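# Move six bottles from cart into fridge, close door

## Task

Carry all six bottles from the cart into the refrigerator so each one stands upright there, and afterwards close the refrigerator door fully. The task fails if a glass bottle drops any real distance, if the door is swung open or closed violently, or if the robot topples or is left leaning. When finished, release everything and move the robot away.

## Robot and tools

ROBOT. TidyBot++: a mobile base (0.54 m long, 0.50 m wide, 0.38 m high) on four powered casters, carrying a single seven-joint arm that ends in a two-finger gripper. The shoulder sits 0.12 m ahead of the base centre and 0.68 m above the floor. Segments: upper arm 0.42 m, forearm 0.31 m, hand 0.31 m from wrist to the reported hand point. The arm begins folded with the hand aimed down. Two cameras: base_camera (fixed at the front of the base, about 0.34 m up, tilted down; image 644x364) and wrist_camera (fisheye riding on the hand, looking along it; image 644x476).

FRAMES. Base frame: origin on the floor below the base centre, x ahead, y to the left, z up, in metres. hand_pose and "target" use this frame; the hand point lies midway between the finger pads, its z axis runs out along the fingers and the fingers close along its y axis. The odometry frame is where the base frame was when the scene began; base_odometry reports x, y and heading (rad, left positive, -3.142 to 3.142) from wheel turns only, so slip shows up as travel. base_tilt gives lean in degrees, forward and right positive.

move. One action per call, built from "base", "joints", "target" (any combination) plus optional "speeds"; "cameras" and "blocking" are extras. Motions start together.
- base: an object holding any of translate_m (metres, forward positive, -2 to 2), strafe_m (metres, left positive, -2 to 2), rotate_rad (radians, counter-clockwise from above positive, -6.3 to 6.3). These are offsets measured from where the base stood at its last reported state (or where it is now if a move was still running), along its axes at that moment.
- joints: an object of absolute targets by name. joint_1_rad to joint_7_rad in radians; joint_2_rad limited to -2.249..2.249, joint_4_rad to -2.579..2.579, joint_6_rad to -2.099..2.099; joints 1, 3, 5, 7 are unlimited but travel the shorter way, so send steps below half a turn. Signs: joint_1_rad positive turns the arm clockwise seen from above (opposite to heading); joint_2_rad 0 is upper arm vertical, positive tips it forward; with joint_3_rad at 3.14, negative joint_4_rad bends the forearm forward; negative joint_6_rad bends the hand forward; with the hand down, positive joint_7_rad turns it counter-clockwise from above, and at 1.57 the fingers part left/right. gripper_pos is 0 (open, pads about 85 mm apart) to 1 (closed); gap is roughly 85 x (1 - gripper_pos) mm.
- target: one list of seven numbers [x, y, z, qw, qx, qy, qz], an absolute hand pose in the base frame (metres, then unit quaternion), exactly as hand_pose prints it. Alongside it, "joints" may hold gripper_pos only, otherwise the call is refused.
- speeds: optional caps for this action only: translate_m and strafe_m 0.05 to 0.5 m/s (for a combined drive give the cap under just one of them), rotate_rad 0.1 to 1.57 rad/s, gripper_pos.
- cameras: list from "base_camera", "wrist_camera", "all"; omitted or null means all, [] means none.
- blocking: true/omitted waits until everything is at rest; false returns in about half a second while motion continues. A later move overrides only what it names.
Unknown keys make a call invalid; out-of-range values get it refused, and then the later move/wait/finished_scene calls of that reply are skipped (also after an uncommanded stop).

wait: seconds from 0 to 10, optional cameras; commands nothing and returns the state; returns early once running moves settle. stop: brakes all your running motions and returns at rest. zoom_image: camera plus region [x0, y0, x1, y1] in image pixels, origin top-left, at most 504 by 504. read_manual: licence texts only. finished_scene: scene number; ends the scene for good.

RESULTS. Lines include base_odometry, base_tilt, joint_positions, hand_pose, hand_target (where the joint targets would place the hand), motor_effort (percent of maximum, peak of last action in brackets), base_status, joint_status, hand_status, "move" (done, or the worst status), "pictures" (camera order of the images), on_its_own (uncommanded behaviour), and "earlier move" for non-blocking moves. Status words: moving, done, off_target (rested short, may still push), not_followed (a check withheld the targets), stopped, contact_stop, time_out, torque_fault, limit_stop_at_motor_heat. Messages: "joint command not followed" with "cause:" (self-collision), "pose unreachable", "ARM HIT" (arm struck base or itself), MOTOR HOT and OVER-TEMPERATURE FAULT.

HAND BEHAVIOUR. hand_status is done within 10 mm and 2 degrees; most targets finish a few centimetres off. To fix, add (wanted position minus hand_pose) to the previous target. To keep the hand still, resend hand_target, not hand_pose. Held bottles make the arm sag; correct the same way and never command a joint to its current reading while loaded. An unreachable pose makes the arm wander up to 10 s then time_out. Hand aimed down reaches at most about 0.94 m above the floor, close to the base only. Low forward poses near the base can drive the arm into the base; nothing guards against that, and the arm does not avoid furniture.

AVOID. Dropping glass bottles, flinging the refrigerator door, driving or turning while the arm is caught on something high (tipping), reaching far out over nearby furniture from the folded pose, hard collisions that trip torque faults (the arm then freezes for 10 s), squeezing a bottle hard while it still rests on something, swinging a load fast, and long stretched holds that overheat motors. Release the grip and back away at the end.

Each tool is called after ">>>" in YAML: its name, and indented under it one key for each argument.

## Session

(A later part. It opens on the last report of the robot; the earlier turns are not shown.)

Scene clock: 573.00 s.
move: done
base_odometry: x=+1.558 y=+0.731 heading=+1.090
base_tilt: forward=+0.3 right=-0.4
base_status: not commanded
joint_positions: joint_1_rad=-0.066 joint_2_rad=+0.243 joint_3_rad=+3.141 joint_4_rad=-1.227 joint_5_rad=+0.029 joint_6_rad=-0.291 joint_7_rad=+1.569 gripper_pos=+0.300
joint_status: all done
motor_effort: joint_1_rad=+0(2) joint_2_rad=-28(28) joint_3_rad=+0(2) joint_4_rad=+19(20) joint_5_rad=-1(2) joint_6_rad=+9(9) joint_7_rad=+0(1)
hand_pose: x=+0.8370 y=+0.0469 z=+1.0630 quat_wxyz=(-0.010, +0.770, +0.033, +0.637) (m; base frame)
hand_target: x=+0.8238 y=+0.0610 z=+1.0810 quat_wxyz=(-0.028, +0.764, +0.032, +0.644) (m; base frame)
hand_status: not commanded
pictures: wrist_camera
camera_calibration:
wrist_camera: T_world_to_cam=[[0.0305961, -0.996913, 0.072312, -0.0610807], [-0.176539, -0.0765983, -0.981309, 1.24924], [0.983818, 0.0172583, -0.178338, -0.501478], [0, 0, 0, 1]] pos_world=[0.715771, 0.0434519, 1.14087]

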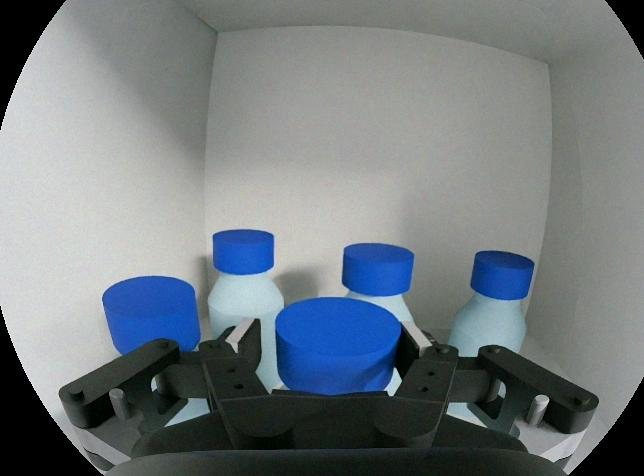

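>>> move:
  joints: {"gripper_pos": 0.12}
  cameras: []

>>> move:
  joints: {"joint_1_rad": -0.083, "joint_2_rad": 0.235, "joint_4_rad": -1.05, "joint_6_rad": -0.52}
  cameras: ["wrist_camera"]

Scene clock: 575.90 s.
move: done
base_odometry: x=+1.558 y=+0.731 heading=+1.090
base_tilt: forward=+0.4 right=-0.4
base_status: not commanded
joint_positions: joint_1_rad=-0.067 joint_2_rad=+0.243 joint_3_rad=+3.141 joint_4_rad=-1.227 joint_5_rad=+0.029 joint_6_rad=-0.291 joint_7_rad=+1.569 gripper_pos=+0.120
joint_status: all done
motor_effort: joint_1_rad=+0(1) joint_2_rad=-27(28) joint_3_rad=+1(1) joint_4_rad=+18(20) joint_5_rad=+0(1) joint_6_rad=+9(9) joint_7_rad=+0(1)
hand_pose: x=+0.8370 y=+0.0470 z=+1.0630 quat_wxyz=(-0.010, +0.770, +0.033, +0.637) (m; base frame)
hand_target: x=+0.8238 y=+0.0610 z=+1.0810 quat_wxyz=(-0.028, +0.764, +0.032, +0.644) (m; base frame)
hand_status: not commanded
pictures: none
No camera images: "cameras" was empty.

Scene clock: 577.27 s.
move: done
base_odometry: x=+1.558 y=+0.731 heading=+1.090
base_tilt: forward=+0.4 right=-0.5
base_status: not commanded
joint_positions: joint_1_rad=-0.067 joint_2_rad=+0.243 joint_3_rad=+3.141 joint_4_rad=-1.074 joint_5_rad=+0.029 joint_6_rad=-0.458 joint_7_rad=+1.569 gripper_pos=+0.120
joint_status: all done
motor_effort: joint_1_rad=+0(1) joint_2_rad=-27(29) joint_3_rad=+1(1) joint_4_rad=+18(20) joint_5_rad=-1(1) joint_6_rad=+9(10) joint_7_rad=+0(1)
hand_pose: x=+0.8278 y=+0.0450 z=+1.1061 quat_wxyz=(-0.009, +0.775, +0.031, +0.631) (m; base frame)
hand_target: x=+0.8187 y=+0.0605 z=+1.1074 quat_wxyz=(-0.027, +0.784, +0.033, +0.619) (m; base frame)
hand_status: not commanded
pictures: wrist_camera
camera_calibration:
wrist_camera: T_world_to_cam=[[0.0270918, -0.997037, 0.0720001, -0.0625469], [-0.190492, -0.0758559, -0.978754, 1.29849], [0.981315, 0.0128008, -0.191982, -0.467295], [0, 0, 0, 1]] pos_world=[0.707609, 0.0421182, 1.18569]

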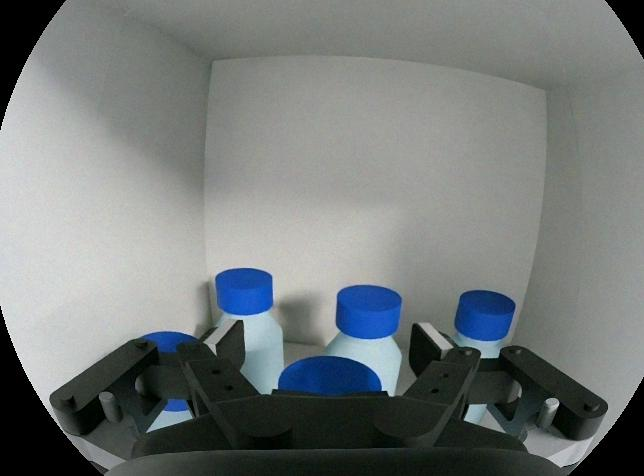

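>>> move:
  base: {"translate_m": -0.28}
  joints: {"joint_1_rad": -0.083, "joint_2_rad": -0.10, "joint_4_rad": -1.50, "joint_6_rad": -0.33}
  cameras: ["wrist_camera"]

Scene clock: 582.53 s.
move: done
base_odometry: x=+1.428 y=+0.482 heading=+1.091
base_tilt: forward=+0.3 right=-0.4
base_status: done
joint_positions: joint_1_rad=-0.069 joint_2_rad=-0.097 joint_3_rad=+3.141 joint_4_rad=-1.476 joint_5_rad=+0.029 joint_6_rad=-0.381 joint_7_rad=+1.569 gripper_pos=+0.120
joint_status: all done
motor_effort: joint_1_rad=+0(3) joint_2_rad=-16(32) joint_3_rad=+1(3) joint_4_rad=+19(20) joint_5_rad=-1(1) joint_6_rad=+9(10) joint_7_rad=+0(1)
hand_pose: x=+0.6911 y=+0.0381 z=+1.1020 quat_wxyz=(-0.010, +0.770, +0.033, +0.637) (m; base frame)
hand_target: x=+0.6919 y=+0.0500 z=+1.1045 quat_wxyz=(-0.028, +0.760, +0.032, +0.648) (m; base frame)
hand_status: not commanded
pictures: wrist_camera
camera_calibration:
wrist_camera: T_world_to_cam=[[0.0308939, -0.996919, 0.0721045, -0.0681722], [-0.175549, -0.0764294, -0.981499, 1.26062], [0.983986, 0.0176645, -0.177369, -0.352031], [0, 0, 0, 1]] pos_world=[0.5698, 0.0346048, 1.17977]

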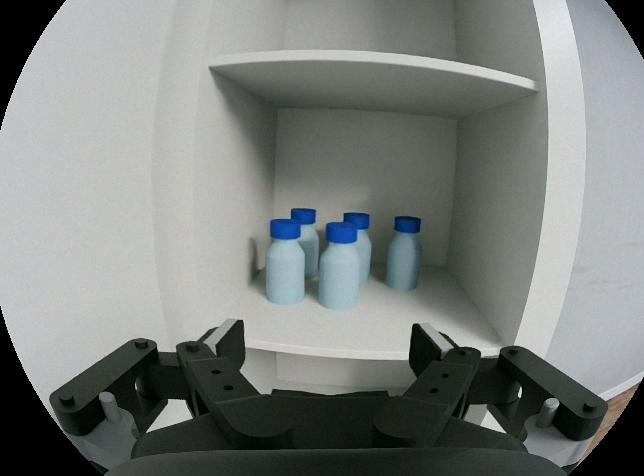

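Five are standing. Now the last bottle.

>>> move:
  base: {"translate_m": -0.776, "strafe_m": 0.551, "rotate_rad": -1.137}
  joints: {"joint_1_rad": 0.0, "joint_2_rad": -0.53, "joint_4_rad": -1.87, "joint_6_rad": -0.35, "gripper_pos": 0.3}
  cameras: []

>>> wait:
  seconds: 0
  cameras: ["wrist_camera"]

Scene clock: 587.87 s.
move: done
base_odometry: x=+0.581 y=+0.049 heading=-0.047
base_tilt: forward=+0.3 right=-0.4
base_status: done
joint_positions: joint_1_rad=-0.018 joint_2_rad=-0.531 joint_3_rad=+3.142 joint_4_rad=-1.848 joint_5_rad=+0.029 joint_6_rad=-0.379 joint_7_rad=+1.569 gripper_pos=+0.300
joint_status: all done
motor_effort: joint_1_rad=+0(2) joint_2_rad=-3(21) joint_3_rad=+1(2) joint_4_rad=+19(21) joint_5_rad=+0(1) joint_6_rad=+9(10) joint_7_rad=+1(1)
hand_pose: x=+0.5189 y=+0.0050 z=+1.0850 quat_wxyz=(+0.006, +0.750, +0.012, +0.662) (m; base frame)
hand_target: x=+0.5214 y=+0.0022 z=+1.0797 quat_wxyz=(+0.000, +0.748, +0.000, +0.664) (m; base frame)
hand_status: not commanded
pictures: none
No camera images: "cameras" was empty.

Scene clock: 587.87 s.
base_odometry: x=+0.581 y=+0.049 heading=-0.047
base_tilt: forward=+0.3 right=-0.4
base_status: done
joint_positions: joint_1_rad=-0.018 joint_2_rad=-0.531 joint_3_rad=+3.142 joint_4_rad=-1.848 joint_5_rad=+0.029 joint_6_rad=-0.379 joint_7_rad=+1.569 gripper_pos=+0.300
joint_status: all done
motor_effort: joint_1_rad=+0(2) joint_2_rad=-3(21) joint_3_rad=+1(2) joint_4_rad=+19(21) joint_5_rad=+0(1) joint_6_rad=+9(10) joint_7_rad=+1(1)
hand_pose: x=+0.5189 y=+0.0050 z=+1.0850 quat_wxyz=(+0.006, +0.750, +0.012, +0.662) (m; base frame)
hand_target: x=+0.5214 y=+0.0022 z=+1.0797 quat_wxyz=(+0.000, +0.748, +0.000, +0.664) (m; base frame)
hand_status: not commanded
pictures: wrist_camera
camera_calibration:
wrist_camera: T_world_to_cam=[[-0.0257909, -0.997275, 0.0691238, -0.0620149], [-0.115631, -0.0657066, -0.991117, 1.19047], [0.992957, -0.0335546, -0.113621, -0.258594], [0, 0, 0, 1]] pos_world=[0.392829, 0.00769862, 1.1548]

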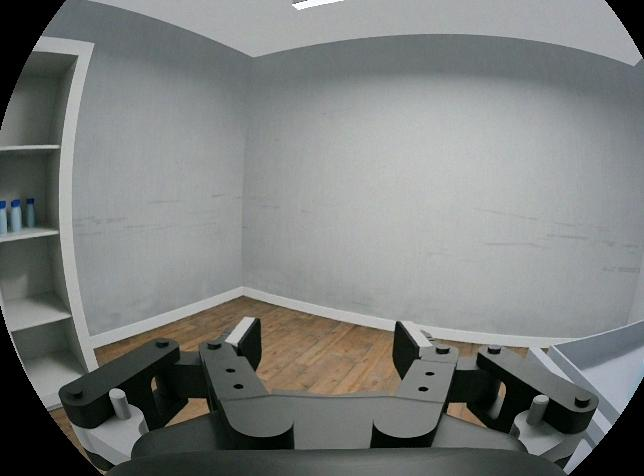

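>>> move:
  base: {"translate_m": -0.05, "strafe_m": -0.652}
  joints: {"joint_1_rad": 0.0, "joint_2_rad": -0.37, "joint_4_rad": -2.12, "joint_6_rad": -0.005, "gripper_pos": 0.3}
  cameras: ["wrist_camera"]

Scene clock: 595.73 s.
move: done
base_odometry: x=+0.500 y=-0.601 heading=-0.047
base_tilt: forward=+0.4 right=-0.4
base_status: done
joint_positions: joint_1_rad=-0.018 joint_2_rad=-0.377 joint_3_rad=+3.142 joint_4_rad=-2.104 joint_5_rad=+0.029 joint_6_rad=-0.057 joint_7_rad=+1.569 gripper_pos=+0.300
joint_status: all done
motor_effort: joint_1_rad=+1(2) joint_2_rad=-8(10) joint_3_rad=+1(3) joint_4_rad=+19(20) joint_5_rad=-1(1) joint_6_rad=+9(10) joint_7_rad=+0(1)
hand_pose: x=+0.5789 y=+0.0089 z=+0.9581 quat_wxyz=(+0.004, +0.778, +0.017, +0.628) (m; base frame)
hand_target: x=+0.5822 y=+0.0022 z=+0.9610 quat_wxyz=(-0.001, +0.769, +0.000, +0.639) (m; base frame)
hand_status: not commanded
pictures: wrist_camera
camera_calibration:
wrist_camera: T_world_to_cam=[[-0.010411, -0.99728, 0.0729643, -0.0603946], [-0.202551, -0.0693523, -0.976813, 1.10852], [0.979216, -0.0249486, -0.201278, -0.240567], [0, 0, 0, 1]] pos_world=[0.459471, 0.0106465, 1.0388]

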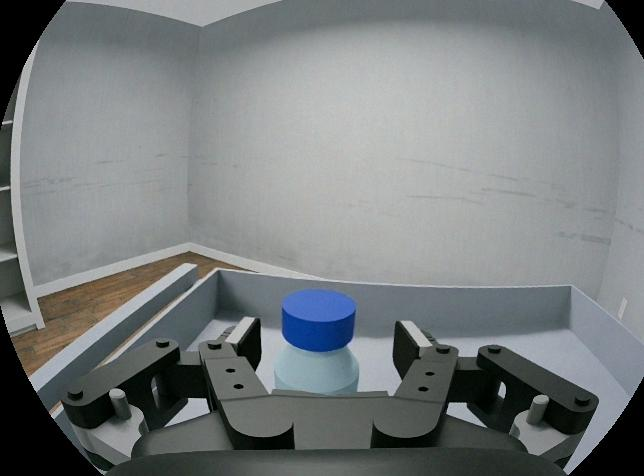

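>>> move:
  base: {"rotate_rad": 0.011}
  joints: {"joint_1_rad": 0.0, "joint_2_rad": -0.168, "joint_4_rad": -2.029, "joint_6_rad": 0.155}
  cameras: ["wrist_camera"]

Scene clock: 598.97 s.
move: done
base_odometry: x=+0.500 y=-0.601 heading=-0.037
base_tilt: forward=+0.3 right=-0.3
base_status: done
joint_positions: joint_1_rad=-0.017 joint_2_rad=-0.179 joint_3_rad=+3.142 joint_4_rad=-2.058 joint_5_rad=+0.029 joint_6_rad=+0.102 joint_7_rad=+1.569 gripper_pos=+0.300
joint_status: all done
motor_effort: joint_1_rad=+0(3) joint_2_rad=-13(15) joint_3_rad=+1(3) joint_4_rad=+19(19) joint_5_rad=-1(1) joint_6_rad=+8(10) joint_7_rad=+0(1)
hand_pose: x=+0.6481 y=+0.0114 z=+0.9365 quat_wxyz=(+0.002, +0.776, +0.018, +0.630) (m; base frame)
hand_target: x=+0.6583 y=+0.0023 z=+0.9647 quat_wxyz=(-0.001, +0.753, +0.000, +0.658) (m; base frame)
hand_status: not commanded
pictures: wrist_camera
camera_calibration:
wrist_camera: T_world_to_cam=[[-0.00672273, -0.997396, 0.0718005, -0.0568826], [-0.195498, -0.0691057, -0.978266, 1.09843], [0.980681, -0.0206135, -0.194524, -0.319938], [0, 0, 0, 1]] pos_world=[0.528116, 0.0125785, 1.01641]

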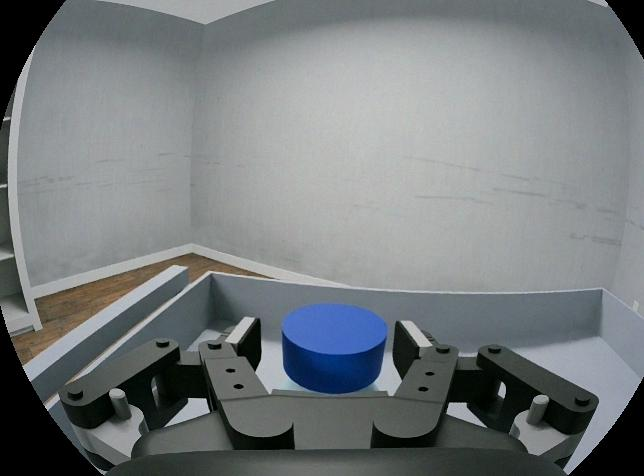

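>>> move:
  joints: {"joint_1_rad": 0.0, "joint_2_rad": -0.08, "joint_4_rad": -2.003, "joint_6_rad": 0.20}
  cameras: ["wrist_camera"]

Scene clock: 601.77 s.
move: done
base_odometry: x=+0.500 y=-0.601 heading=-0.037
base_tilt: forward=+0.4 right=-0.4
base_status: not commanded
joint_positions: joint_1_rad=-0.017 joint_2_rad=-0.095 joint_3_rad=+3.142 joint_4_rad=-2.031 joint_5_rad=+0.029 joint_6_rad=+0.148 joint_7_rad=+1.569 gripper_pos=+0.300
joint_status: all done
motor_effort: joint_1_rad=+0(1) joint_2_rad=-16(17) joint_3_rad=+1(1) joint_4_rad=+18(19) joint_5_rad=-1(1) joint_6_rad=+9(9) joint_7_rad=+1(1)
hand_pose: x=+0.6767 y=+0.0121 z=+0.9216 quat_wxyz=(+0.001, +0.779, +0.018, +0.627) (m; base frame)
hand_target: x=+0.6881 y=+0.0023 z=+0.9456 quat_wxyz=(-0.001, +0.759, +0.000, +0.651) (m; base frame)
hand_status: not commanded
pictures: wrist_camera
camera_calibration:
wrist_camera: T_world_to_cam=[[-0.00511246, -0.997421, 0.0715871, -0.0558083], [-0.205116, -0.0690199, -0.976301, 1.09418], [0.978724, -0.019675, -0.204234, -0.340581], [0, 0, 0, 1]] pos_world=[0.557484, 0.0131551, 1.00269]

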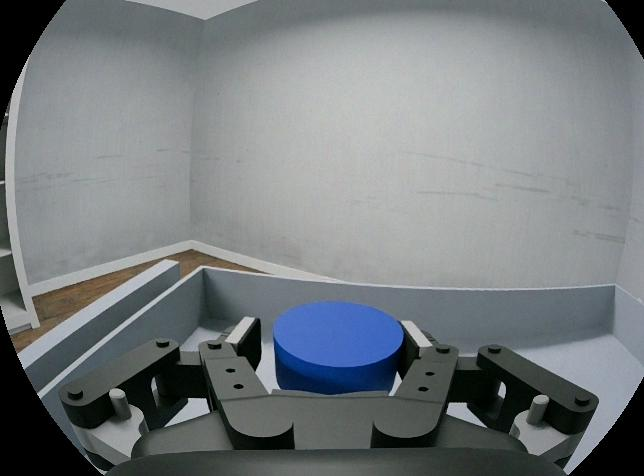

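>>> move:
  joints: {"joint_1_rad": 0.013}
  cameras: ["wrist_camera"]

Scene clock: 605.07 s.
move: done
base_odometry: x=+0.500 y=-0.601 heading=-0.037
base_tilt: forward=+0.4 right=-0.3
base_status: not commanded
joint_positions: joint_1_rad=-0.006 joint_2_rad=-0.095 joint_3_rad=+3.142 joint_4_rad=-2.031 joint_5_rad=+0.029 joint_6_rad=+0.149 joint_7_rad=+1.569 gripper_pos=+0.300
joint_status: all done
motor_effort: joint_1_rad=+0(1) joint_2_rad=-16(16) joint_3_rad=+1(2) joint_4_rad=+17(19) joint_5_rad=-1(1) joint_6_rad=+9(9) joint_7_rad=+0(1)
hand_pose: x=+0.6768 y=+0.0061 z=+0.9218 quat_wxyz=(+0.005, +0.779, +0.014, +0.627) (m; base frame)
hand_target: x=+0.6881 y=-0.0051 z=+0.9456 quat_wxyz=(+0.004, +0.759, -0.005, +0.651) (m; base frame)
hand_status: not commanded
pictures: wrist_camera
camera_calibration:
wrist_camera: T_world_to_cam=[[-0.0157763, -0.997311, 0.0715708, -0.0545176], [-0.205336, -0.0668225, -0.976408, 1.0942], [0.978564, -0.0301002, -0.20373, -0.341089], [0, 0, 0, 1]] pos_world=[0.557595, 0.00847901, 1.00279]

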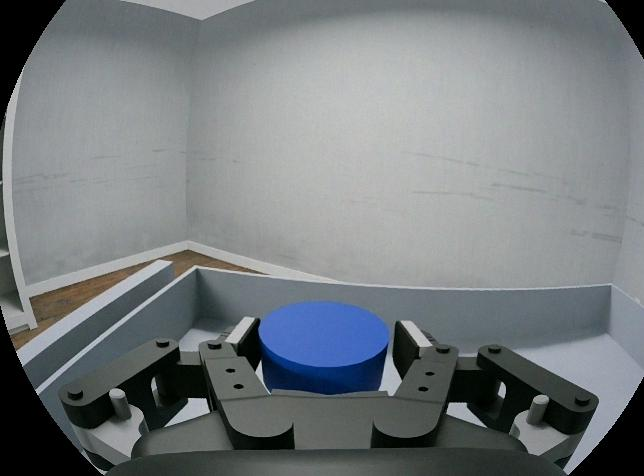

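>>> move:
  joints: {"gripper_pos": 0.6}
  cameras: []

>>> move:
  joints: {"joint_1_rad": 0.013, "joint_2_rad": -0.18, "joint_4_rad": -1.85, "joint_6_rad": -0.07}
  cameras: ["wrist_camera"]

Scene clock: 607.30 s.
move: off_target
base_odometry: x=+0.500 y=-0.601 heading=-0.037
base_tilt: forward=+0.4 right=-0.4
base_status: not commanded
joint_positions: joint_1_rad=-0.006 joint_2_rad=-0.095 joint_3_rad=+3.142 joint_4_rad=-2.030 joint_5_rad=+0.029 joint_6_rad=+0.150 joint_7_rad=+1.569 gripper_pos=+0.431
joint_status: gripper_pos off_target (ended at +0.431, target +0.600)
motor_effort: joint_1_rad=+1(2) joint_2_rad=-16(17) joint_3_rad=+1(2) joint_4_rad=+19(20) joint_5_rad=-1(1) joint_6_rad=+9(10) joint_7_rad=+0(1)
hand_pose: x=+0.6770 y=+0.0061 z=+0.9221 quat_wxyz=(+0.005, +0.779, +0.014, +0.627) (m; base frame)
hand_target: x=+0.6881 y=-0.0051 z=+0.9456 quat_wxyz=(+0.004, +0.759, -0.005, +0.651) (m; base frame)
hand_status: not commanded
pictures: none
No camera images: "cameras" was empty.

Scene clock: 608.67 s.
move: done
base_odometry: x=+0.500 y=-0.601 heading=-0.037
base_tilt: forward=+0.4 right=-0.4
base_status: not commanded
joint_positions: joint_1_rad=-0.006 joint_2_rad=-0.140 joint_3_rad=+3.142 joint_4_rad=-1.894 joint_5_rad=+0.029 joint_6_rad=-0.025 joint_7_rad=+1.569 gripper_pos=+0.431
joint_status: all done
motor_effort: joint_1_rad=+0(1) joint_2_rad=-18(21) joint_3_rad=+1(1) joint_4_rad=+22(23) joint_5_rad=+0(1) joint_6_rad=+12(13) joint_7_rad=+0(1)
hand_pose: x=+0.6739 y=+0.0045 z=+0.9772 quat_wxyz=(+0.007, +0.776, +0.013, +0.630) (m; base frame)
hand_target: x=+0.6633 y=-0.0048 z=+1.0122 quat_wxyz=(+0.004, +0.764, -0.005, +0.645) (m; base frame)
hand_status: not commanded
pictures: wrist_camera
camera_calibration:
wrist_camera: T_world_to_cam=[[-0.0212954, -0.997126, 0.0727084, -0.057564], [-0.197583, -0.0670931, -0.977987, 1.14391], [0.980055, -0.0351926, -0.195587, -0.3359], [0, 0, 0, 1]] pos_world=[0.553991, 0.00752845, 1.05721]

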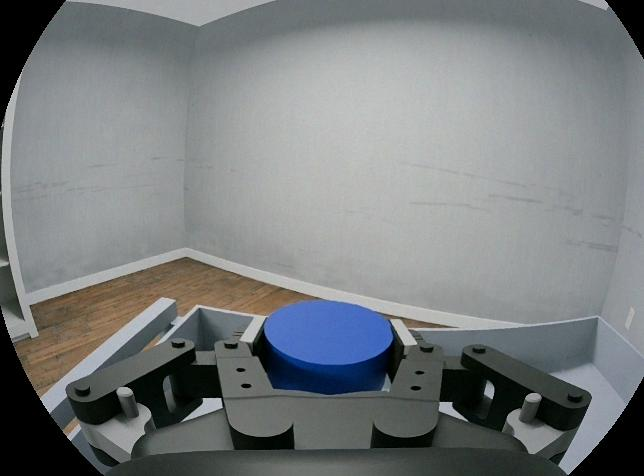

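>>> move:
  joints: {"joint_1_rad": 0.013, "joint_2_rad": -0.19, "joint_4_rad": -1.53, "joint_6_rad": -0.385}
  cameras: []

>>> move:
  base: {"translate_m": -0.09}
  joints: {"joint_1_rad": 0.0, "joint_2_rad": -0.54, "joint_4_rad": -1.87, "joint_6_rad": -0.40}
  cameras: ["wrist_camera"]

>>> move:
  base: {"translate_m": 0.191, "strafe_m": 0.508, "rotate_rad": 1.127}
  speeds: {"rotate_rad": 1.0}
  cameras: ["wrist_camera"]

Scene clock: 613.10 s.
move: done
base_odometry: x=+0.500 y=-0.601 heading=-0.037
base_tilt: forward=+0.4 right=-0.4
base_status: not commanded
joint_positions: joint_1_rad=-0.006 joint_2_rad=-0.146 joint_3_rad=+3.142 joint_4_rad=-1.576 joint_5_rad=+0.029 joint_6_rad=-0.337 joint_7_rad=+1.569 gripper_pos=+0.431
joint_status: all done
motor_effort: joint_1_rad=+0(1) joint_2_rad=-18(20) joint_3_rad=+1(1) joint_4_rad=+22(24) joint_5_rad=+0(1) joint_6_rad=+11(13) joint_7_rad=+0(1)
hand_pose: x=+0.6743 y=+0.0018 z=+1.0819 quat_wxyz=(+0.010, +0.773, +0.009, +0.635) (m; base frame)
hand_target: x=+0.6531 y=-0.0046 z=+1.1191 quat_wxyz=(+0.004, +0.759, -0.005, +0.651) (m; base frame)
hand_status: not commanded
pictures: none
No camera images: "cameras" was empty.

Scene clock: 614.63 s.
move: done
base_odometry: x=+0.410 y=-0.597 heading=-0.037
base_tilt: forward=+0.4 right=-0.4
base_status: done
joint_positions: joint_1_rad=-0.006 joint_2_rad=-0.519 joint_3_rad=+3.142 joint_4_rad=-1.866 joint_5_rad=+0.029 joint_6_rad=-0.357 joint_7_rad=+1.569 gripper_pos=+0.431
joint_status: all done
motor_effort: joint_1_rad=+0(2) joint_2_rad=-5(22) joint_3_rad=+1(2) joint_4_rad=+22(23) joint_5_rad=-1(1) joint_6_rad=+12(13) joint_7_rad=+1(1)
hand_pose: x=+0.5254 y=+0.0007 z=+1.0759 quat_wxyz=(+0.010, +0.752, +0.008, +0.659) (m; base frame)
hand_target: x=+0.5153 y=+0.0022 z=+1.0683 quat_wxyz=(+0.000, +0.761, +0.000, +0.649) (m; base frame)
hand_status: not commanded
pictures: wrist_camera
camera_calibration:
wrist_camera: T_world_to_cam=[[-0.0360948, -0.9969, 0.0699109, -0.0608966], [-0.12419, -0.0649397, -0.990131, 1.18529], [0.991602, -0.0444208, -0.121461, -0.257026], [0, 0, 0, 1]] pos_world=[0.399871, 0.00484747, 1.14663]

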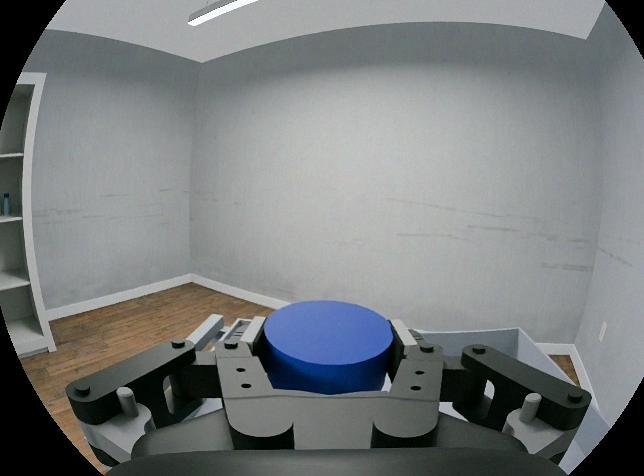

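Scene clock: 617.03 s.
move: done
base_odometry: x=+0.620 y=-0.097 heading=+1.091
base_tilt: forward=+0.4 right=-0.4
base_status: done
joint_positions: joint_1_rad=-0.006 joint_2_rad=-0.519 joint_3_rad=+3.143 joint_4_rad=-1.867 joint_5_rad=+0.029 joint_6_rad=-0.357 joint_7_rad=+1.569 gripper_pos=+0.431
joint_status: not commanded
motor_effort: joint_1_rad=+0(2) joint_2_rad=-5(9) joint_3_rad=+1(3) joint_4_rad=+22(23) joint_5_rad=+0(2) joint_6_rad=+12(12) joint_7_rad=+0(1)
hand_pose: x=+0.5255 y=+0.0000 z=+1.0753 quat_wxyz=(+0.010, +0.753, +0.008, +0.658) (m; base frame)
hand_target: x=+0.5153 y=+0.0022 z=+1.0683 quat_wxyz=(+0.000, +0.761, +0.000, +0.649) (m; base frame)
hand_status: not commanded
pictures: wrist_camera
camera_calibration:
wrist_camera: T_world_to_cam=[[-0.0371885, -0.996907, 0.0692396, -0.0602873], [-0.125263, -0.0640907, -0.990051, 1.18519], [0.991426, -0.0454917, -0.122492, -0.256002], [0, 0, 0, 1]] pos_world=[0.400026, 0.00421292, 1.14621]

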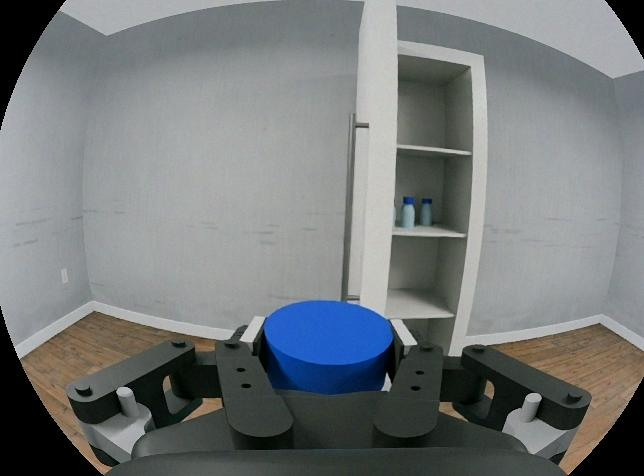

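>>> move:
  base: {"translate_m": 0.887, "strafe_m": -0.448}
  cameras: []

>>> move:
  base: {"translate_m": 0.28}
  joints: {"joint_1_rad": 0.107, "joint_2_rad": -0.10, "joint_4_rad": -1.39, "joint_6_rad": -0.32}
  cameras: ["wrist_camera"]

Scene clock: 622.60 s.
move: done
base_odometry: x=+1.426 y=+0.484 heading=+1.091
base_tilt: forward=+0.3 right=-0.4
base_status: done
joint_positions: joint_1_rad=-0.006 joint_2_rad=-0.523 joint_3_rad=+3.143 joint_4_rad=-1.867 joint_5_rad=+0.029 joint_6_rad=-0.357 joint_7_rad=+1.569 gripper_pos=+0.431
joint_status: not commanded
motor_effort: joint_1_rad=+1(1) joint_2_rad=-6(8) joint_3_rad=+1(3) joint_4_rad=+22(23) joint_5_rad=-1(1) joint_6_rad=+12(12) joint_7_rad=+0(1)
hand_pose: x=+0.5237 y=+0.0000 z=+1.0767 quat_wxyz=(+0.010, +0.751, +0.008, +0.660) (m; base frame)
hand_target: x=+0.5153 y=+0.0022 z=+1.0683 quat_wxyz=(+0.000, +0.761, +0.000, +0.649) (m; base frame)
hand_status: not commanded
pictures: none
No camera images: "cameras" was empty.

Scene clock: 624.47 s.
move: done
base_odometry: x=+1.556 y=+0.732 heading=+1.091
base_tilt: forward=+0.4 right=-0.4
base_status: done
joint_positions: joint_1_rad=+0.084 joint_2_rad=-0.077 joint_3_rad=+3.143 joint_4_rad=-1.441 joint_5_rad=+0.029 joint_6_rad=-0.357 joint_7_rad=+1.569 gripper_pos=+0.431
joint_status: all done
motor_effort: joint_1_rad=+0(1) joint_2_rad=-20(24) joint_3_rad=+1(3) joint_4_rad=+21(23) joint_5_rad=+0(1) joint_6_rad=+12(13) joint_7_rad=+0(1)
hand_pose: x=+0.6998 y=-0.0514 z=+1.1190 quat_wxyz=(+0.040, +0.758, -0.026, +0.651) (m; base frame)
hand_target: x=+0.6871 y=-0.0587 z=+1.1754 quat_wxyz=(+0.036, +0.720, -0.038, +0.692) (m; base frame)
hand_status: not commanded
pictures: wrist_camera
camera_calibration:
wrist_camera: T_world_to_cam=[[-0.125503, -0.989585, 0.0705038, -0.0472797], [-0.147642, -0.0516443, -0.987692, 1.2606], [0.981046, -0.134368, -0.139623, -0.403975], [0, 0, 0, 1]] pos_world=[0.576503, -0.0359655, 1.19202]

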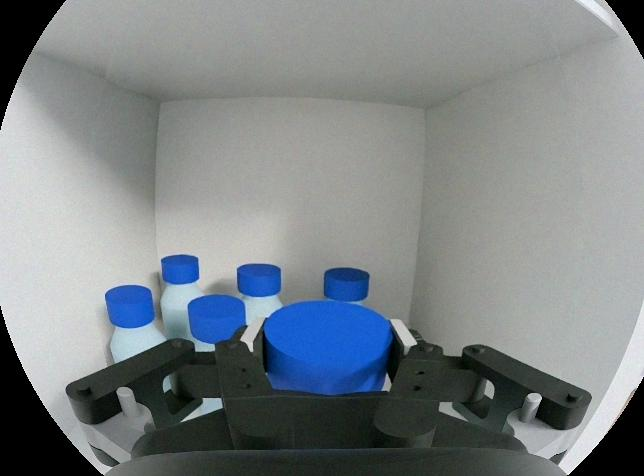

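>>> move:
  joints: {"joint_1_rad": 0.107, "joint_2_rad": 0.255, "joint_4_rad": -0.993, "joint_6_rad": -0.50}
  cameras: ["wrist_camera"]

Scene clock: 628.43 s.
move: done
base_odometry: x=+1.556 y=+0.732 heading=+1.091
base_tilt: forward=+0.4 right=-0.4
base_status: not commanded
joint_positions: joint_1_rad=+0.084 joint_2_rad=+0.269 joint_3_rad=+3.143 joint_4_rad=-1.043 joint_5_rad=+0.029 joint_6_rad=-0.455 joint_7_rad=+1.569 gripper_pos=+0.431
joint_status: all done
motor_effort: joint_1_rad=+1(1) joint_2_rad=-31(35) joint_3_rad=+0(1) joint_4_rad=+22(24) joint_5_rad=+0(1) joint_6_rad=+12(13) joint_7_rad=+0(1)
hand_pose: x=+0.8371 y=-0.0638 z=+1.1075 quat_wxyz=(+0.040, +0.772, -0.027, +0.633) (m; base frame)
hand_target: x=+0.8258 y=-0.0736 z=+1.1338 quat_wxyz=(+0.033, +0.766, -0.041, +0.641) (m; base frame)
hand_status: not commanded
pictures: wrist_camera
camera_calibration:
wrist_camera: T_world_to_cam=[[-0.125022, -0.989532, 0.0720767, -0.0436199], [-0.19178, -0.047174, -0.980304, 1.29793], [0.973442, -0.136383, -0.183875, -0.486704], [0, 0, 0, 1]] pos_world=[0.717241, -0.0483128, 1.18602]

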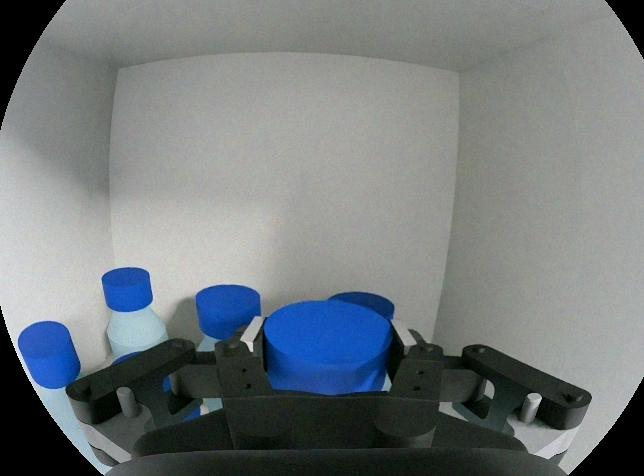

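>>> move:
  joints: {"joint_1_rad": 0.107, "joint_2_rad": 0.211, "joint_4_rad": -1.20, "joint_6_rad": -0.295}
  cameras: ["wrist_camera"]

>>> move:
  joints: {"joint_1_rad": 0.107, "joint_2_rad": 0.206, "joint_4_rad": -1.24, "joint_6_rad": -0.265}
  cameras: ["wrist_camera"]

Scene clock: 633.67 s.
move: done
base_odometry: x=+1.556 y=+0.732 heading=+1.091
base_tilt: forward=+0.4 right=-0.4
base_status: not commanded
joint_positions: joint_1_rad=+0.084 joint_2_rad=+0.258 joint_3_rad=+3.143 joint_4_rad=-1.180 joint_5_rad=+0.029 joint_6_rad=-0.347 joint_7_rad=+1.569 gripper_pos=+0.431
joint_status: all done
motor_effort: joint_1_rad=+0(1) joint_2_rad=-29(33) joint_3_rad=+1(1) joint_4_rad=+20(22) joint_5_rad=-1(1) joint_6_rad=+9(13) joint_7_rad=+0(1)
hand_pose: x=+0.8393 y=-0.0633 z=+1.0644 quat_wxyz=(+0.039, +0.778, -0.026, +0.627) (m; base frame)
hand_target: x=+0.8221 y=-0.0732 z=+1.1013 quat_wxyz=(+0.034, +0.752, -0.040, +0.657) (m; base frame)
hand_status: not commanded
pictures: wrist_camera
camera_calibration:
wrist_camera: T_world_to_cam=[[-0.120999, -0.989939, 0.0733453, -0.0445116], [-0.209091, -0.046813, -0.976775, 1.26693], [0.970381, -0.133525, -0.201323, -0.475325], [0, 0, 0, 1]] pos_world=[0.720765, -0.0482228, 1.14507]

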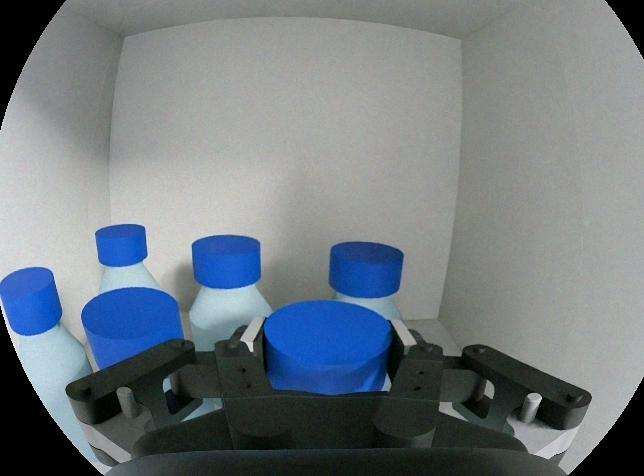

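Scene clock: 634.33 s.
move: done
base_odometry: x=+1.556 y=+0.732 heading=+1.091
base_tilt: forward=+0.4 right=-0.4
base_status: not commanded
joint_positions: joint_1_rad=+0.085 joint_2_rad=+0.247 joint_3_rad=+3.143 joint_4_rad=-1.213 joint_5_rad=+0.029 joint_6_rad=-0.305 joint_7_rad=+1.569 gripper_pos=+0.431
joint_status: all done
motor_effort: joint_1_rad=+1(1) joint_2_rad=-28(29) joint_3_rad=+0(1) joint_4_rad=+19(20) joint_5_rad=-1(1) joint_6_rad=+8(10) joint_7_rad=+0(1)
hand_pose: x=+0.8370 y=-0.0631 z=+1.0642 quat_wxyz=(+0.039, +0.772, -0.026, +0.634) (m; base frame)
hand_target: x=+0.8214 y=-0.0731 z=+1.0893 quat_wxyz=(+0.034, +0.754, -0.040, +0.655) (m; base frame)
hand_status: not commanded
pictures: wrist_camera
camera_calibration:
wrist_camera: T_world_to_cam=[[-0.121671, -0.989897, 0.0727974, -0.043431], [-0.190755, -0.048655, -0.980431, 1.2547], [0.974068, -0.133176, -0.182908, -0.495775], [0, 0, 0, 1]] pos_world=[0.716977, -0.04797, 1.14263]

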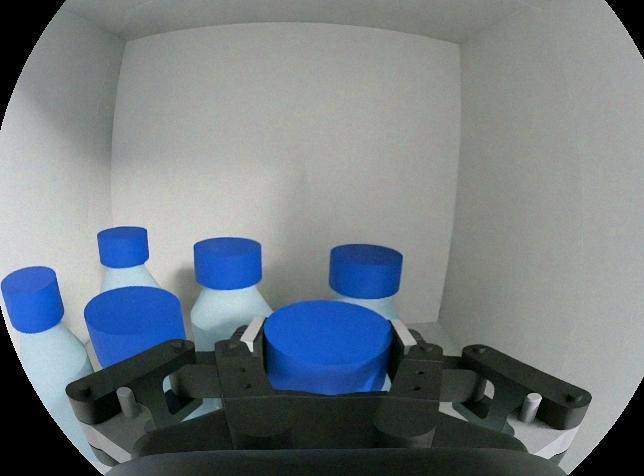

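>>> move:
  joints: {"joint_1_rad": 0.107, "joint_2_rad": 0.216, "joint_4_rad": -1.26, "joint_6_rad": -0.27}
  cameras: []

>>> move:
  joints: {"joint_1_rad": 0.107, "joint_2_rad": 0.215, "joint_4_rad": -1.228, "joint_6_rad": -0.30, "gripper_pos": 0.3}
  cameras: ["wrist_camera"]

Scene clock: 637.60 s.
move: done
base_odometry: x=+1.556 y=+0.732 heading=+1.091
base_tilt: forward=+0.3 right=-0.4
base_status: not commanded
joint_positions: joint_1_rad=+0.085 joint_2_rad=+0.245 joint_3_rad=+3.143 joint_4_rad=-1.221 joint_5_rad=+0.029 joint_6_rad=-0.297 joint_7_rad=+1.569 gripper_pos=+0.431
joint_status: all done
motor_effort: joint_1_rad=+1(1) joint_2_rad=-26(28) joint_3_rad=+1(1) joint_4_rad=+16(18) joint_5_rad=-1(1) joint_6_rad=+6(8) joint_7_rad=+0(1)
hand_pose: x=+0.8364 y=-0.0630 z=+1.0640 quat_wxyz=(+0.039, +0.771, -0.026, +0.635) (m; base frame)
hand_target: x=+0.8248 y=-0.0735 z=+1.0683 quat_wxyz=(+0.033, +0.765, -0.041, +0.642) (m; base frame)
hand_status: not commanded
pictures: none
No camera images: "cameras" was empty.

Scene clock: 638.30 s.
move: done
base_odometry: x=+1.556 y=+0.732 heading=+1.091
base_tilt: forward=+0.4 right=-0.4
base_status: not commanded
joint_positions: joint_1_rad=+0.085 joint_2_rad=+0.245 joint_3_rad=+3.143 joint_4_rad=-1.222 joint_5_rad=+0.029 joint_6_rad=-0.297 joint_7_rad=+1.569 gripper_pos=+0.300
joint_status: all done
motor_effort: joint_1_rad=+0(1) joint_2_rad=-28(28) joint_3_rad=+1(1) joint_4_rad=+19(20) joint_5_rad=-1(1) joint_6_rad=+9(10) joint_7_rad=+0(1)
hand_pose: x=+0.8364 y=-0.0631 z=+1.0631 quat_wxyz=(+0.039, +0.771, -0.026, +0.635) (m; base frame)
hand_target: x=+0.8234 y=-0.0733 z=+1.0796 quat_wxyz=(+0.034, +0.764, -0.041, +0.643) (m; base frame)
hand_status: not commanded
pictures: wrist_camera
camera_calibration:
wrist_camera: T_world_to_cam=[[-0.121739, -0.989893, 0.072739, -0.0432924], [-0.188542, -0.048887, -0.980848, 1.25214], [0.97449, -0.133122, -0.180685, -0.498082], [0, 0, 0, 1]] pos_world=[0.716187, -0.0479467, 1.14131]

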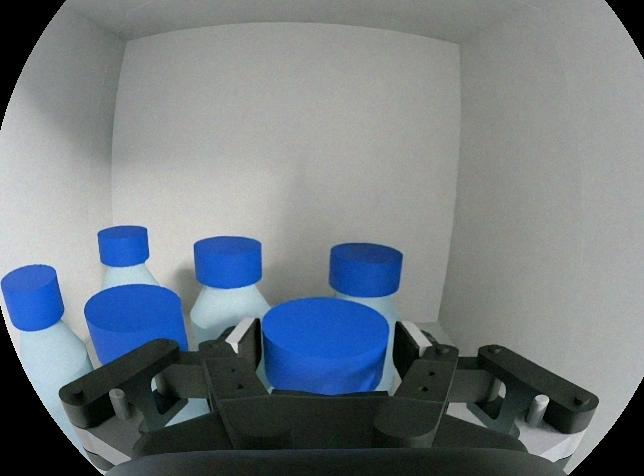

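>>> move:
  joints: {"gripper_pos": 0.12}
  cameras: []

>>> move:
  joints: {"joint_1_rad": 0.107, "joint_2_rad": 0.235, "joint_4_rad": -1.05, "joint_6_rad": -0.52}
  cameras: ["wrist_camera"]

Scene clock: 641.13 s.
move: done
base_odometry: x=+1.556 y=+0.732 heading=+1.091
base_tilt: forward=+0.4 right=-0.4
base_status: not commanded
joint_positions: joint_1_rad=+0.085 joint_2_rad=+0.245 joint_3_rad=+3.143 joint_4_rad=-1.222 joint_5_rad=+0.029 joint_6_rad=-0.297 joint_7_rad=+1.569 gripper_pos=+0.120
joint_status: all done
motor_effort: joint_1_rad=+0(1) joint_2_rad=-27(28) joint_3_rad=+1(1) joint_4_rad=+19(20) joint_5_rad=-1(1) joint_6_rad=+9(9) joint_7_rad=+0(1)
hand_pose: x=+0.8364 y=-0.0631 z=+1.0631 quat_wxyz=(+0.039, +0.771, -0.026, +0.635) (m; base frame)
hand_target: x=+0.8234 y=-0.0733 z=+1.0796 quat_wxyz=(+0.034, +0.764, -0.041, +0.643) (m; base frame)
hand_status: not commanded
pictures: none
No camera images: "cameras" was empty.

Scene clock: 642.50 s.
move: done
base_odometry: x=+1.556 y=+0.732 heading=+1.091
base_tilt: forward=+0.4 right=-0.3
base_status: not commanded
joint_positions: joint_1_rad=+0.085 joint_2_rad=+0.245 joint_3_rad=+3.143 joint_4_rad=-1.074 joint_5_rad=+0.029 joint_6_rad=-0.458 joint_7_rad=+1.569 gripper_pos=+0.120
joint_status: all done
motor_effort: joint_1_rad=+1(2) joint_2_rad=-27(29) joint_3_rad=+1(1) joint_4_rad=+18(20) joint_5_rad=+0(1) joint_6_rad=+9(10) joint_7_rad=+0(1)
hand_pose: x=+0.8272 y=-0.0636 z=+1.1048 quat_wxyz=(+0.040, +0.776, -0.028, +0.629) (m; base frame)
hand_target: x=+0.8176 y=-0.0727 z=+1.1074 quat_wxyz=(+0.032, +0.784, -0.042, +0.619) (m; base frame)
hand_status: not commanded
pictures: wrist_camera
camera_calibration:
wrist_camera: T_world_to_cam=[[-0.125263, -0.989476, 0.0724321, -0.0446855], [-0.201675, -0.0460879, -0.978368, 1.29957], [0.97141, -0.137161, -0.193779, -0.464951], [0, 0, 0, 1]] pos_world=[0.708151, -0.0480936, 1.1846]

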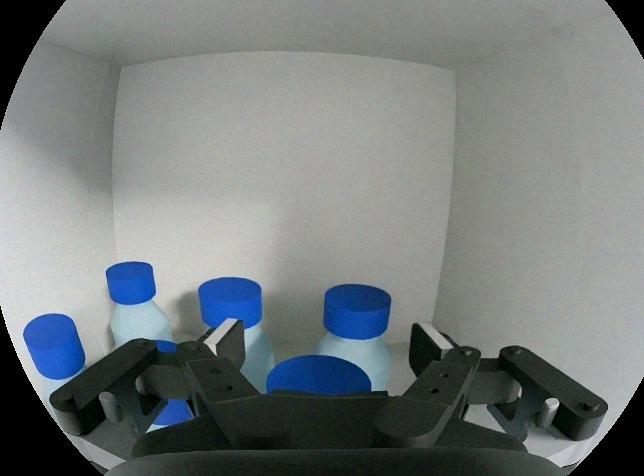

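>>> move:
  base: {"translate_m": -0.28}
  joints: {"joint_1_rad": 0.107, "joint_2_rad": -0.10, "joint_4_rad": -1.50, "joint_6_rad": -0.33}
  cameras: ["wrist_camera"]

>>> move:
  base: {"translate_m": -0.36}
  joints: {"joint_1_rad": 0.0, "joint_2_rad": -0.53, "joint_4_rad": -1.87, "joint_6_rad": -0.35, "gripper_pos": 0.95}
  cameras: ["wrist_camera"]

Scene clock: 652.23 s.
move: done
base_odometry: x=+1.427 y=+0.484 heading=+1.091
base_tilt: forward=+0.4 right=-0.3
base_status: done
joint_positions: joint_1_rad=+0.089 joint_2_rad=-0.097 joint_3_rad=+3.142 joint_4_rad=-1.476 joint_5_rad=+0.029 joint_6_rad=-0.381 joint_7_rad=+1.569 gripper_pos=+0.120
joint_status: all done
motor_effort: joint_1_rad=+1(3) joint_2_rad=-16(32) joint_3_rad=+1(3) joint_4_rad=+19(20) joint_5_rad=+0(1) joint_6_rad=+9(10) joint_7_rad=-1(1)
hand_pose: x=+0.6900 y=-0.0535 z=+1.1020 quat_wxyz=(+0.041, +0.770, -0.028, +0.636) (m; base frame)
hand_target: x=+0.6911 y=-0.0591 z=+1.1045 quat_wxyz=(+0.034, +0.760, -0.040, +0.648) (m; base frame)
hand_status: not commanded
pictures: wrist_camera
camera_calibration:
wrist_camera: T_world_to_cam=[[-0.128119, -0.989149, 0.071906, -0.0490883], [-0.185542, -0.0473174, -0.981496, 1.26181], [0.974248, -0.13909, -0.177466, -0.350822], [0, 0, 0, 1]] pos_world=[0.569617, -0.0376457, 1.17974]

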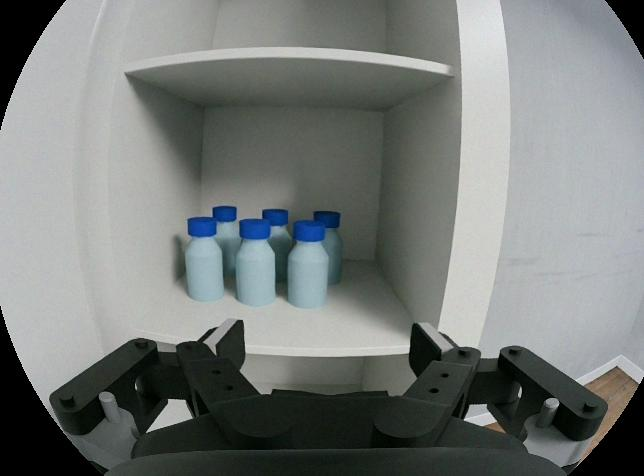

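Scene clock: 654.20 s.
move: done
base_odometry: x=+1.260 y=+0.164 heading=+1.091
base_tilt: forward=+0.3 right=-0.4
base_status: done
joint_positions: joint_1_rad=+0.023 joint_2_rad=-0.538 joint_3_rad=+3.142 joint_4_rad=-1.846 joint_5_rad=+0.029 joint_6_rad=-0.379 joint_7_rad=+1.569 gripper_pos=+0.950
joint_status: all done
motor_effort: joint_1_rad=+1(2) joint_2_rad=-3(21) joint_3_rad=+1(2) joint_4_rad=+18(20) joint_5_rad=+0(1) joint_6_rad=+9(11) joint_7_rad=+0(1)
hand_pose: x=+0.5159 y=-0.0115 z=+1.0888 quat_wxyz=(+0.020, +0.747, -0.003, +0.665) (m; base frame)
hand_target: x=+0.5214 y=+0.0022 z=+1.0797 quat_wxyz=(+0.000, +0.748, +0.000, +0.664) (m; base frame)
hand_status: not commanded
pictures: wrist_camera
camera_calibration:
wrist_camera: T_world_to_cam=[[-0.0675392, -0.995359, 0.0685477, -0.0566268], [-0.109615, -0.0608859, -0.992108, 1.19081], [0.991677, -0.07452, -0.104994, -0.264866], [0, 0, 0, 1]] pos_world=[0.389368, -0.00359794, 1.15749]

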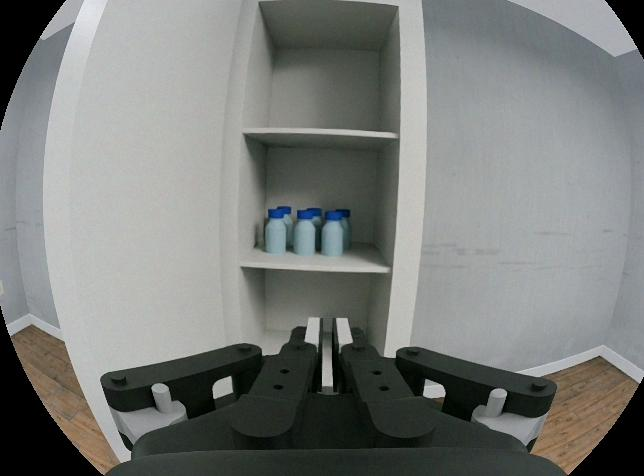

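>>> move:
  base: {"translate_m": 0.14, "strafe_m": 1.04}
  joints: {"joint_1_rad": 0.0}
  cameras: ["wrist_camera"]

>>> move:
  base: {"translate_m": 0.47, "rotate_rad": -1.134}
  speeds: {"rotate_rad": 0.7}
  cameras: ["wrist_camera", "base_camera"]

Scene clock: 669.03 s.
move: done
base_odometry: x=+0.402 y=+0.768 heading=+1.091
base_tilt: forward=+0.3 right=-0.4
base_status: done
joint_positions: joint_1_rad=+0.021 joint_2_rad=-0.538 joint_3_rad=+3.141 joint_4_rad=-1.847 joint_5_rad=+0.029 joint_6_rad=-0.379 joint_7_rad=+1.569 gripper_pos=+0.950
joint_status: all done
motor_effort: joint_1_rad=+1(1) joint_2_rad=-3(4) joint_3_rad=+1(3) joint_4_rad=+19(19) joint_5_rad=-1(1) joint_6_rad=+9(9) joint_7_rad=+0(1)
hand_pose: x=+0.5159 y=-0.0098 z=+1.0882 quat_wxyz=(+0.019, +0.747, -0.002, +0.664) (m; base frame)
hand_target: x=+0.5214 y=+0.0022 z=+1.0797 quat_wxyz=(+0.000, +0.748, +0.000, +0.664) (m; base frame)
hand_status: not commanded
pictures: wrist_camera
camera_calibration:
wrist_camera: T_world_to_cam=[[-0.0640374, -0.995523, 0.0695238, -0.05771], [-0.110443, -0.062169, -0.991936, 1.19053], [0.991817, -0.0711994, -0.105968, -0.263866], [0, 0, 0, 1]] pos_world=[0.389498, -0.00222466, 1.15698]

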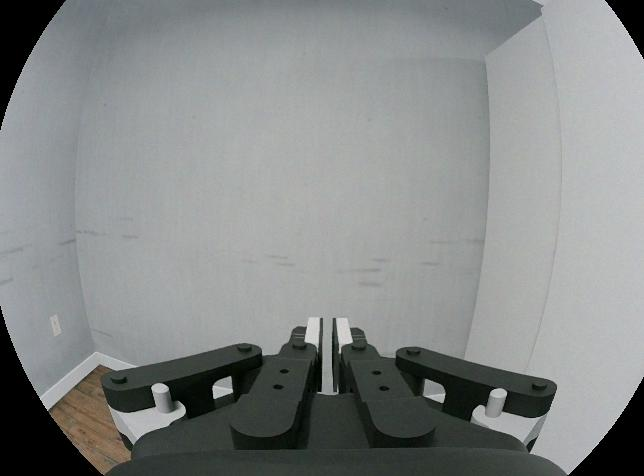

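Scene clock: 671.57 s.
move: done
base_odometry: x=+0.619 y=+1.185 heading=-0.043
base_tilt: forward=+0.3 right=-0.4
base_status: done
joint_positions: joint_1_rad=+0.018 joint_2_rad=-0.529 joint_3_rad=+3.142 joint_4_rad=-1.849 joint_5_rad=+0.029 joint_6_rad=-0.379 joint_7_rad=+1.569 gripper_pos=+0.950
joint_status: not commanded
motor_effort: joint_1_rad=+0(1) joint_2_rad=-3(6) joint_3_rad=+1(2) joint_4_rad=+19(19) joint_5_rad=+0(1) joint_6_rad=+9(9) joint_7_rad=+0(1)
hand_pose: x=+0.5198 y=-0.0095 z=+1.0833 quat_wxyz=(+0.018, +0.751, -0.001, +0.660) (m; base frame)
hand_target: x=+0.5214 y=+0.0022 z=+1.0797 quat_wxyz=(+0.000, +0.748, +0.000, +0.664) (m; base frame)
hand_status: not commanded
pictures: base_camera, wrist_camera
camera_calibration:
wrist_camera: T_world_to_cam=[[-0.0616793, -0.995692, 0.0692309, -0.0577926], [-0.121369, -0.0613661, -0.990709, 1.19053], [0.990689, -0.0695088, -0.117061, -0.255561], [0, 0, 0, 1]] pos_world=[0.394111, -0.00224892, 1.15356]

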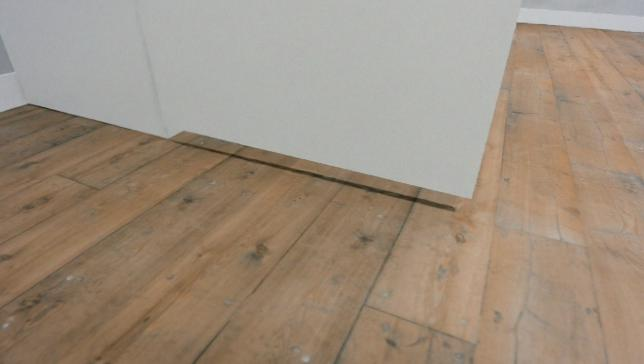

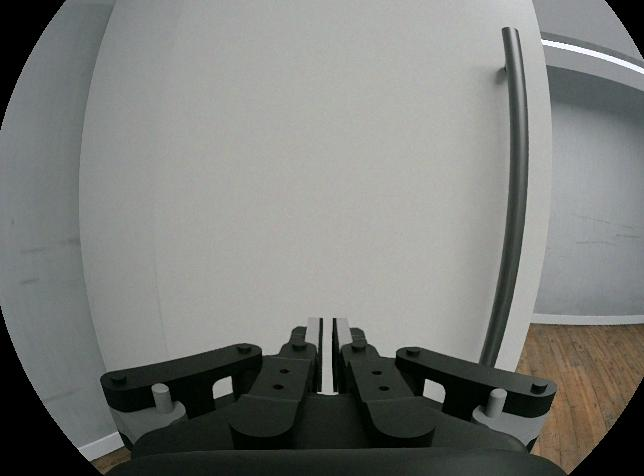

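>>> move:
  base: {"translate_m": 0.28}
  speeds: {"translate_m": 0.12}
  cameras: ["wrist_camera", "base_camera"]

Scene clock: 676.57 s.
move: done
base_odometry: x=+0.899 y=+1.173 heading=-0.043
base_tilt: forward=+0.4 right=-0.4
base_status: done
joint_positions: joint_1_rad=+0.005 joint_2_rad=-0.547 joint_3_rad=+3.129 joint_4_rad=-1.860 joint_5_rad=+0.028 joint_6_rad=-0.367 joint_7_rad=+1.569 gripper_pos=+0.950
joint_status: not commanded
motor_effort: joint_1_rad=+0(3) joint_2_rad=-2(11) joint_3_rad=+2(6) joint_4_rad=+18(21) joint_5_rad=+0(2) joint_6_rad=+9(16) joint_7_rad=+0(1)
hand_pose: x=+0.5134 y=+0.0035 z=+1.0872 quat_wxyz=(+0.012, +0.744, +0.011, +0.667) (m; base frame)
hand_target: x=+0.5214 y=+0.0022 z=+1.0797 quat_wxyz=(+0.000, +0.748, +0.000, +0.664) (m; base frame)
hand_status: not commanded
pictures: base_camera, wrist_camera
camera_calibration:
wrist_camera: T_world_to_cam=[[-0.0375353, -0.996446, 0.0754023, -0.0646119], [-0.100851, -0.0712929, -0.992344, 1.1857], [0.994193, -0.0448524, -0.0978169, -0.270684], [0, 0, 0, 1]] pos_world=[0.386266, 0.00800867, 1.15501]

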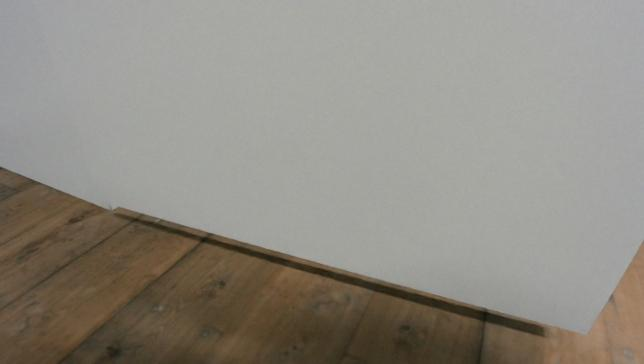

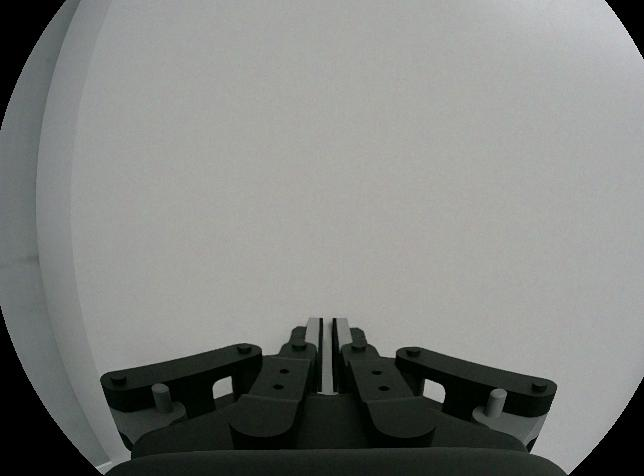

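>>> wait:
  seconds: 0.3
  cameras: ["wrist_camera", "base_camera"]

Scene clock: 678.40 s.
base_odometry: x=+0.899 y=+1.173 heading=-0.043
base_tilt: forward=+0.4 right=-0.4
base_status: done
joint_positions: joint_1_rad=+0.005 joint_2_rad=-0.547 joint_3_rad=+3.129 joint_4_rad=-1.860 joint_5_rad=+0.028 joint_6_rad=-0.367 joint_7_rad=+1.569 gripper_pos=+0.950
joint_status: not commanded
motor_effort: joint_1_rad=+0(3) joint_2_rad=-3(11) joint_3_rad=+1(6) joint_4_rad=+18(21) joint_5_rad=+0(2) joint_6_rad=+9(16) joint_7_rad=+0(1)
hand_pose: x=+0.5134 y=+0.0035 z=+1.0872 quat_wxyz=(+0.012, +0.744, +0.011, +0.667) (m; base frame)
hand_target: x=+0.5214 y=+0.0022 z=+1.0797 quat_wxyz=(+0.000, +0.748, +0.000, +0.664) (m; base frame)
hand_status: not commanded
wait: 0.30 s; at rest from the start
pictures: base_camera, wrist_camera
camera_calibration:
wrist_camera: T_world_to_cam=[[-0.0375353, -0.996446, 0.0754023, -0.0646119], [-0.100851, -0.0712929, -0.992344, 1.1857], [0.994193, -0.0448524, -0.0978169, -0.270684], [0, 0, 0, 1]] pos_world=[0.386266, 0.00800867, 1.15501]

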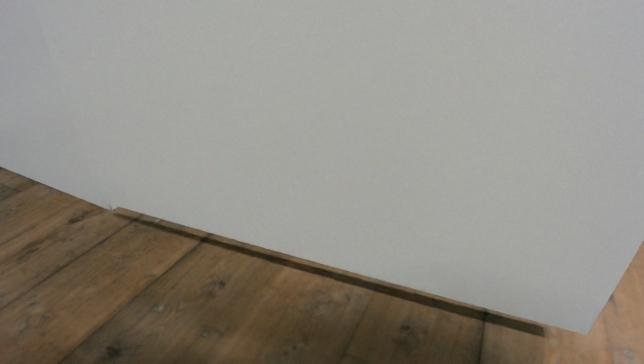

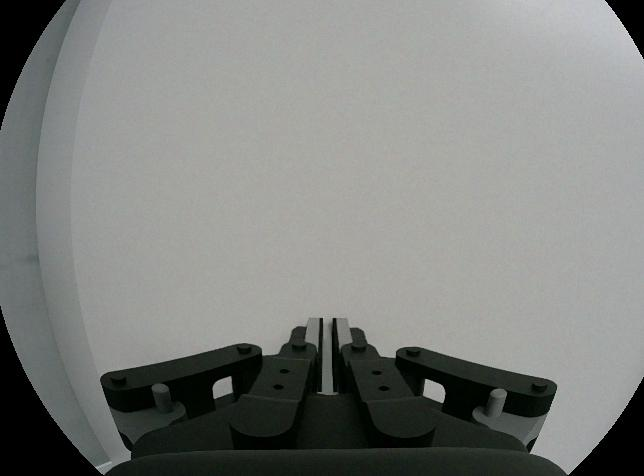

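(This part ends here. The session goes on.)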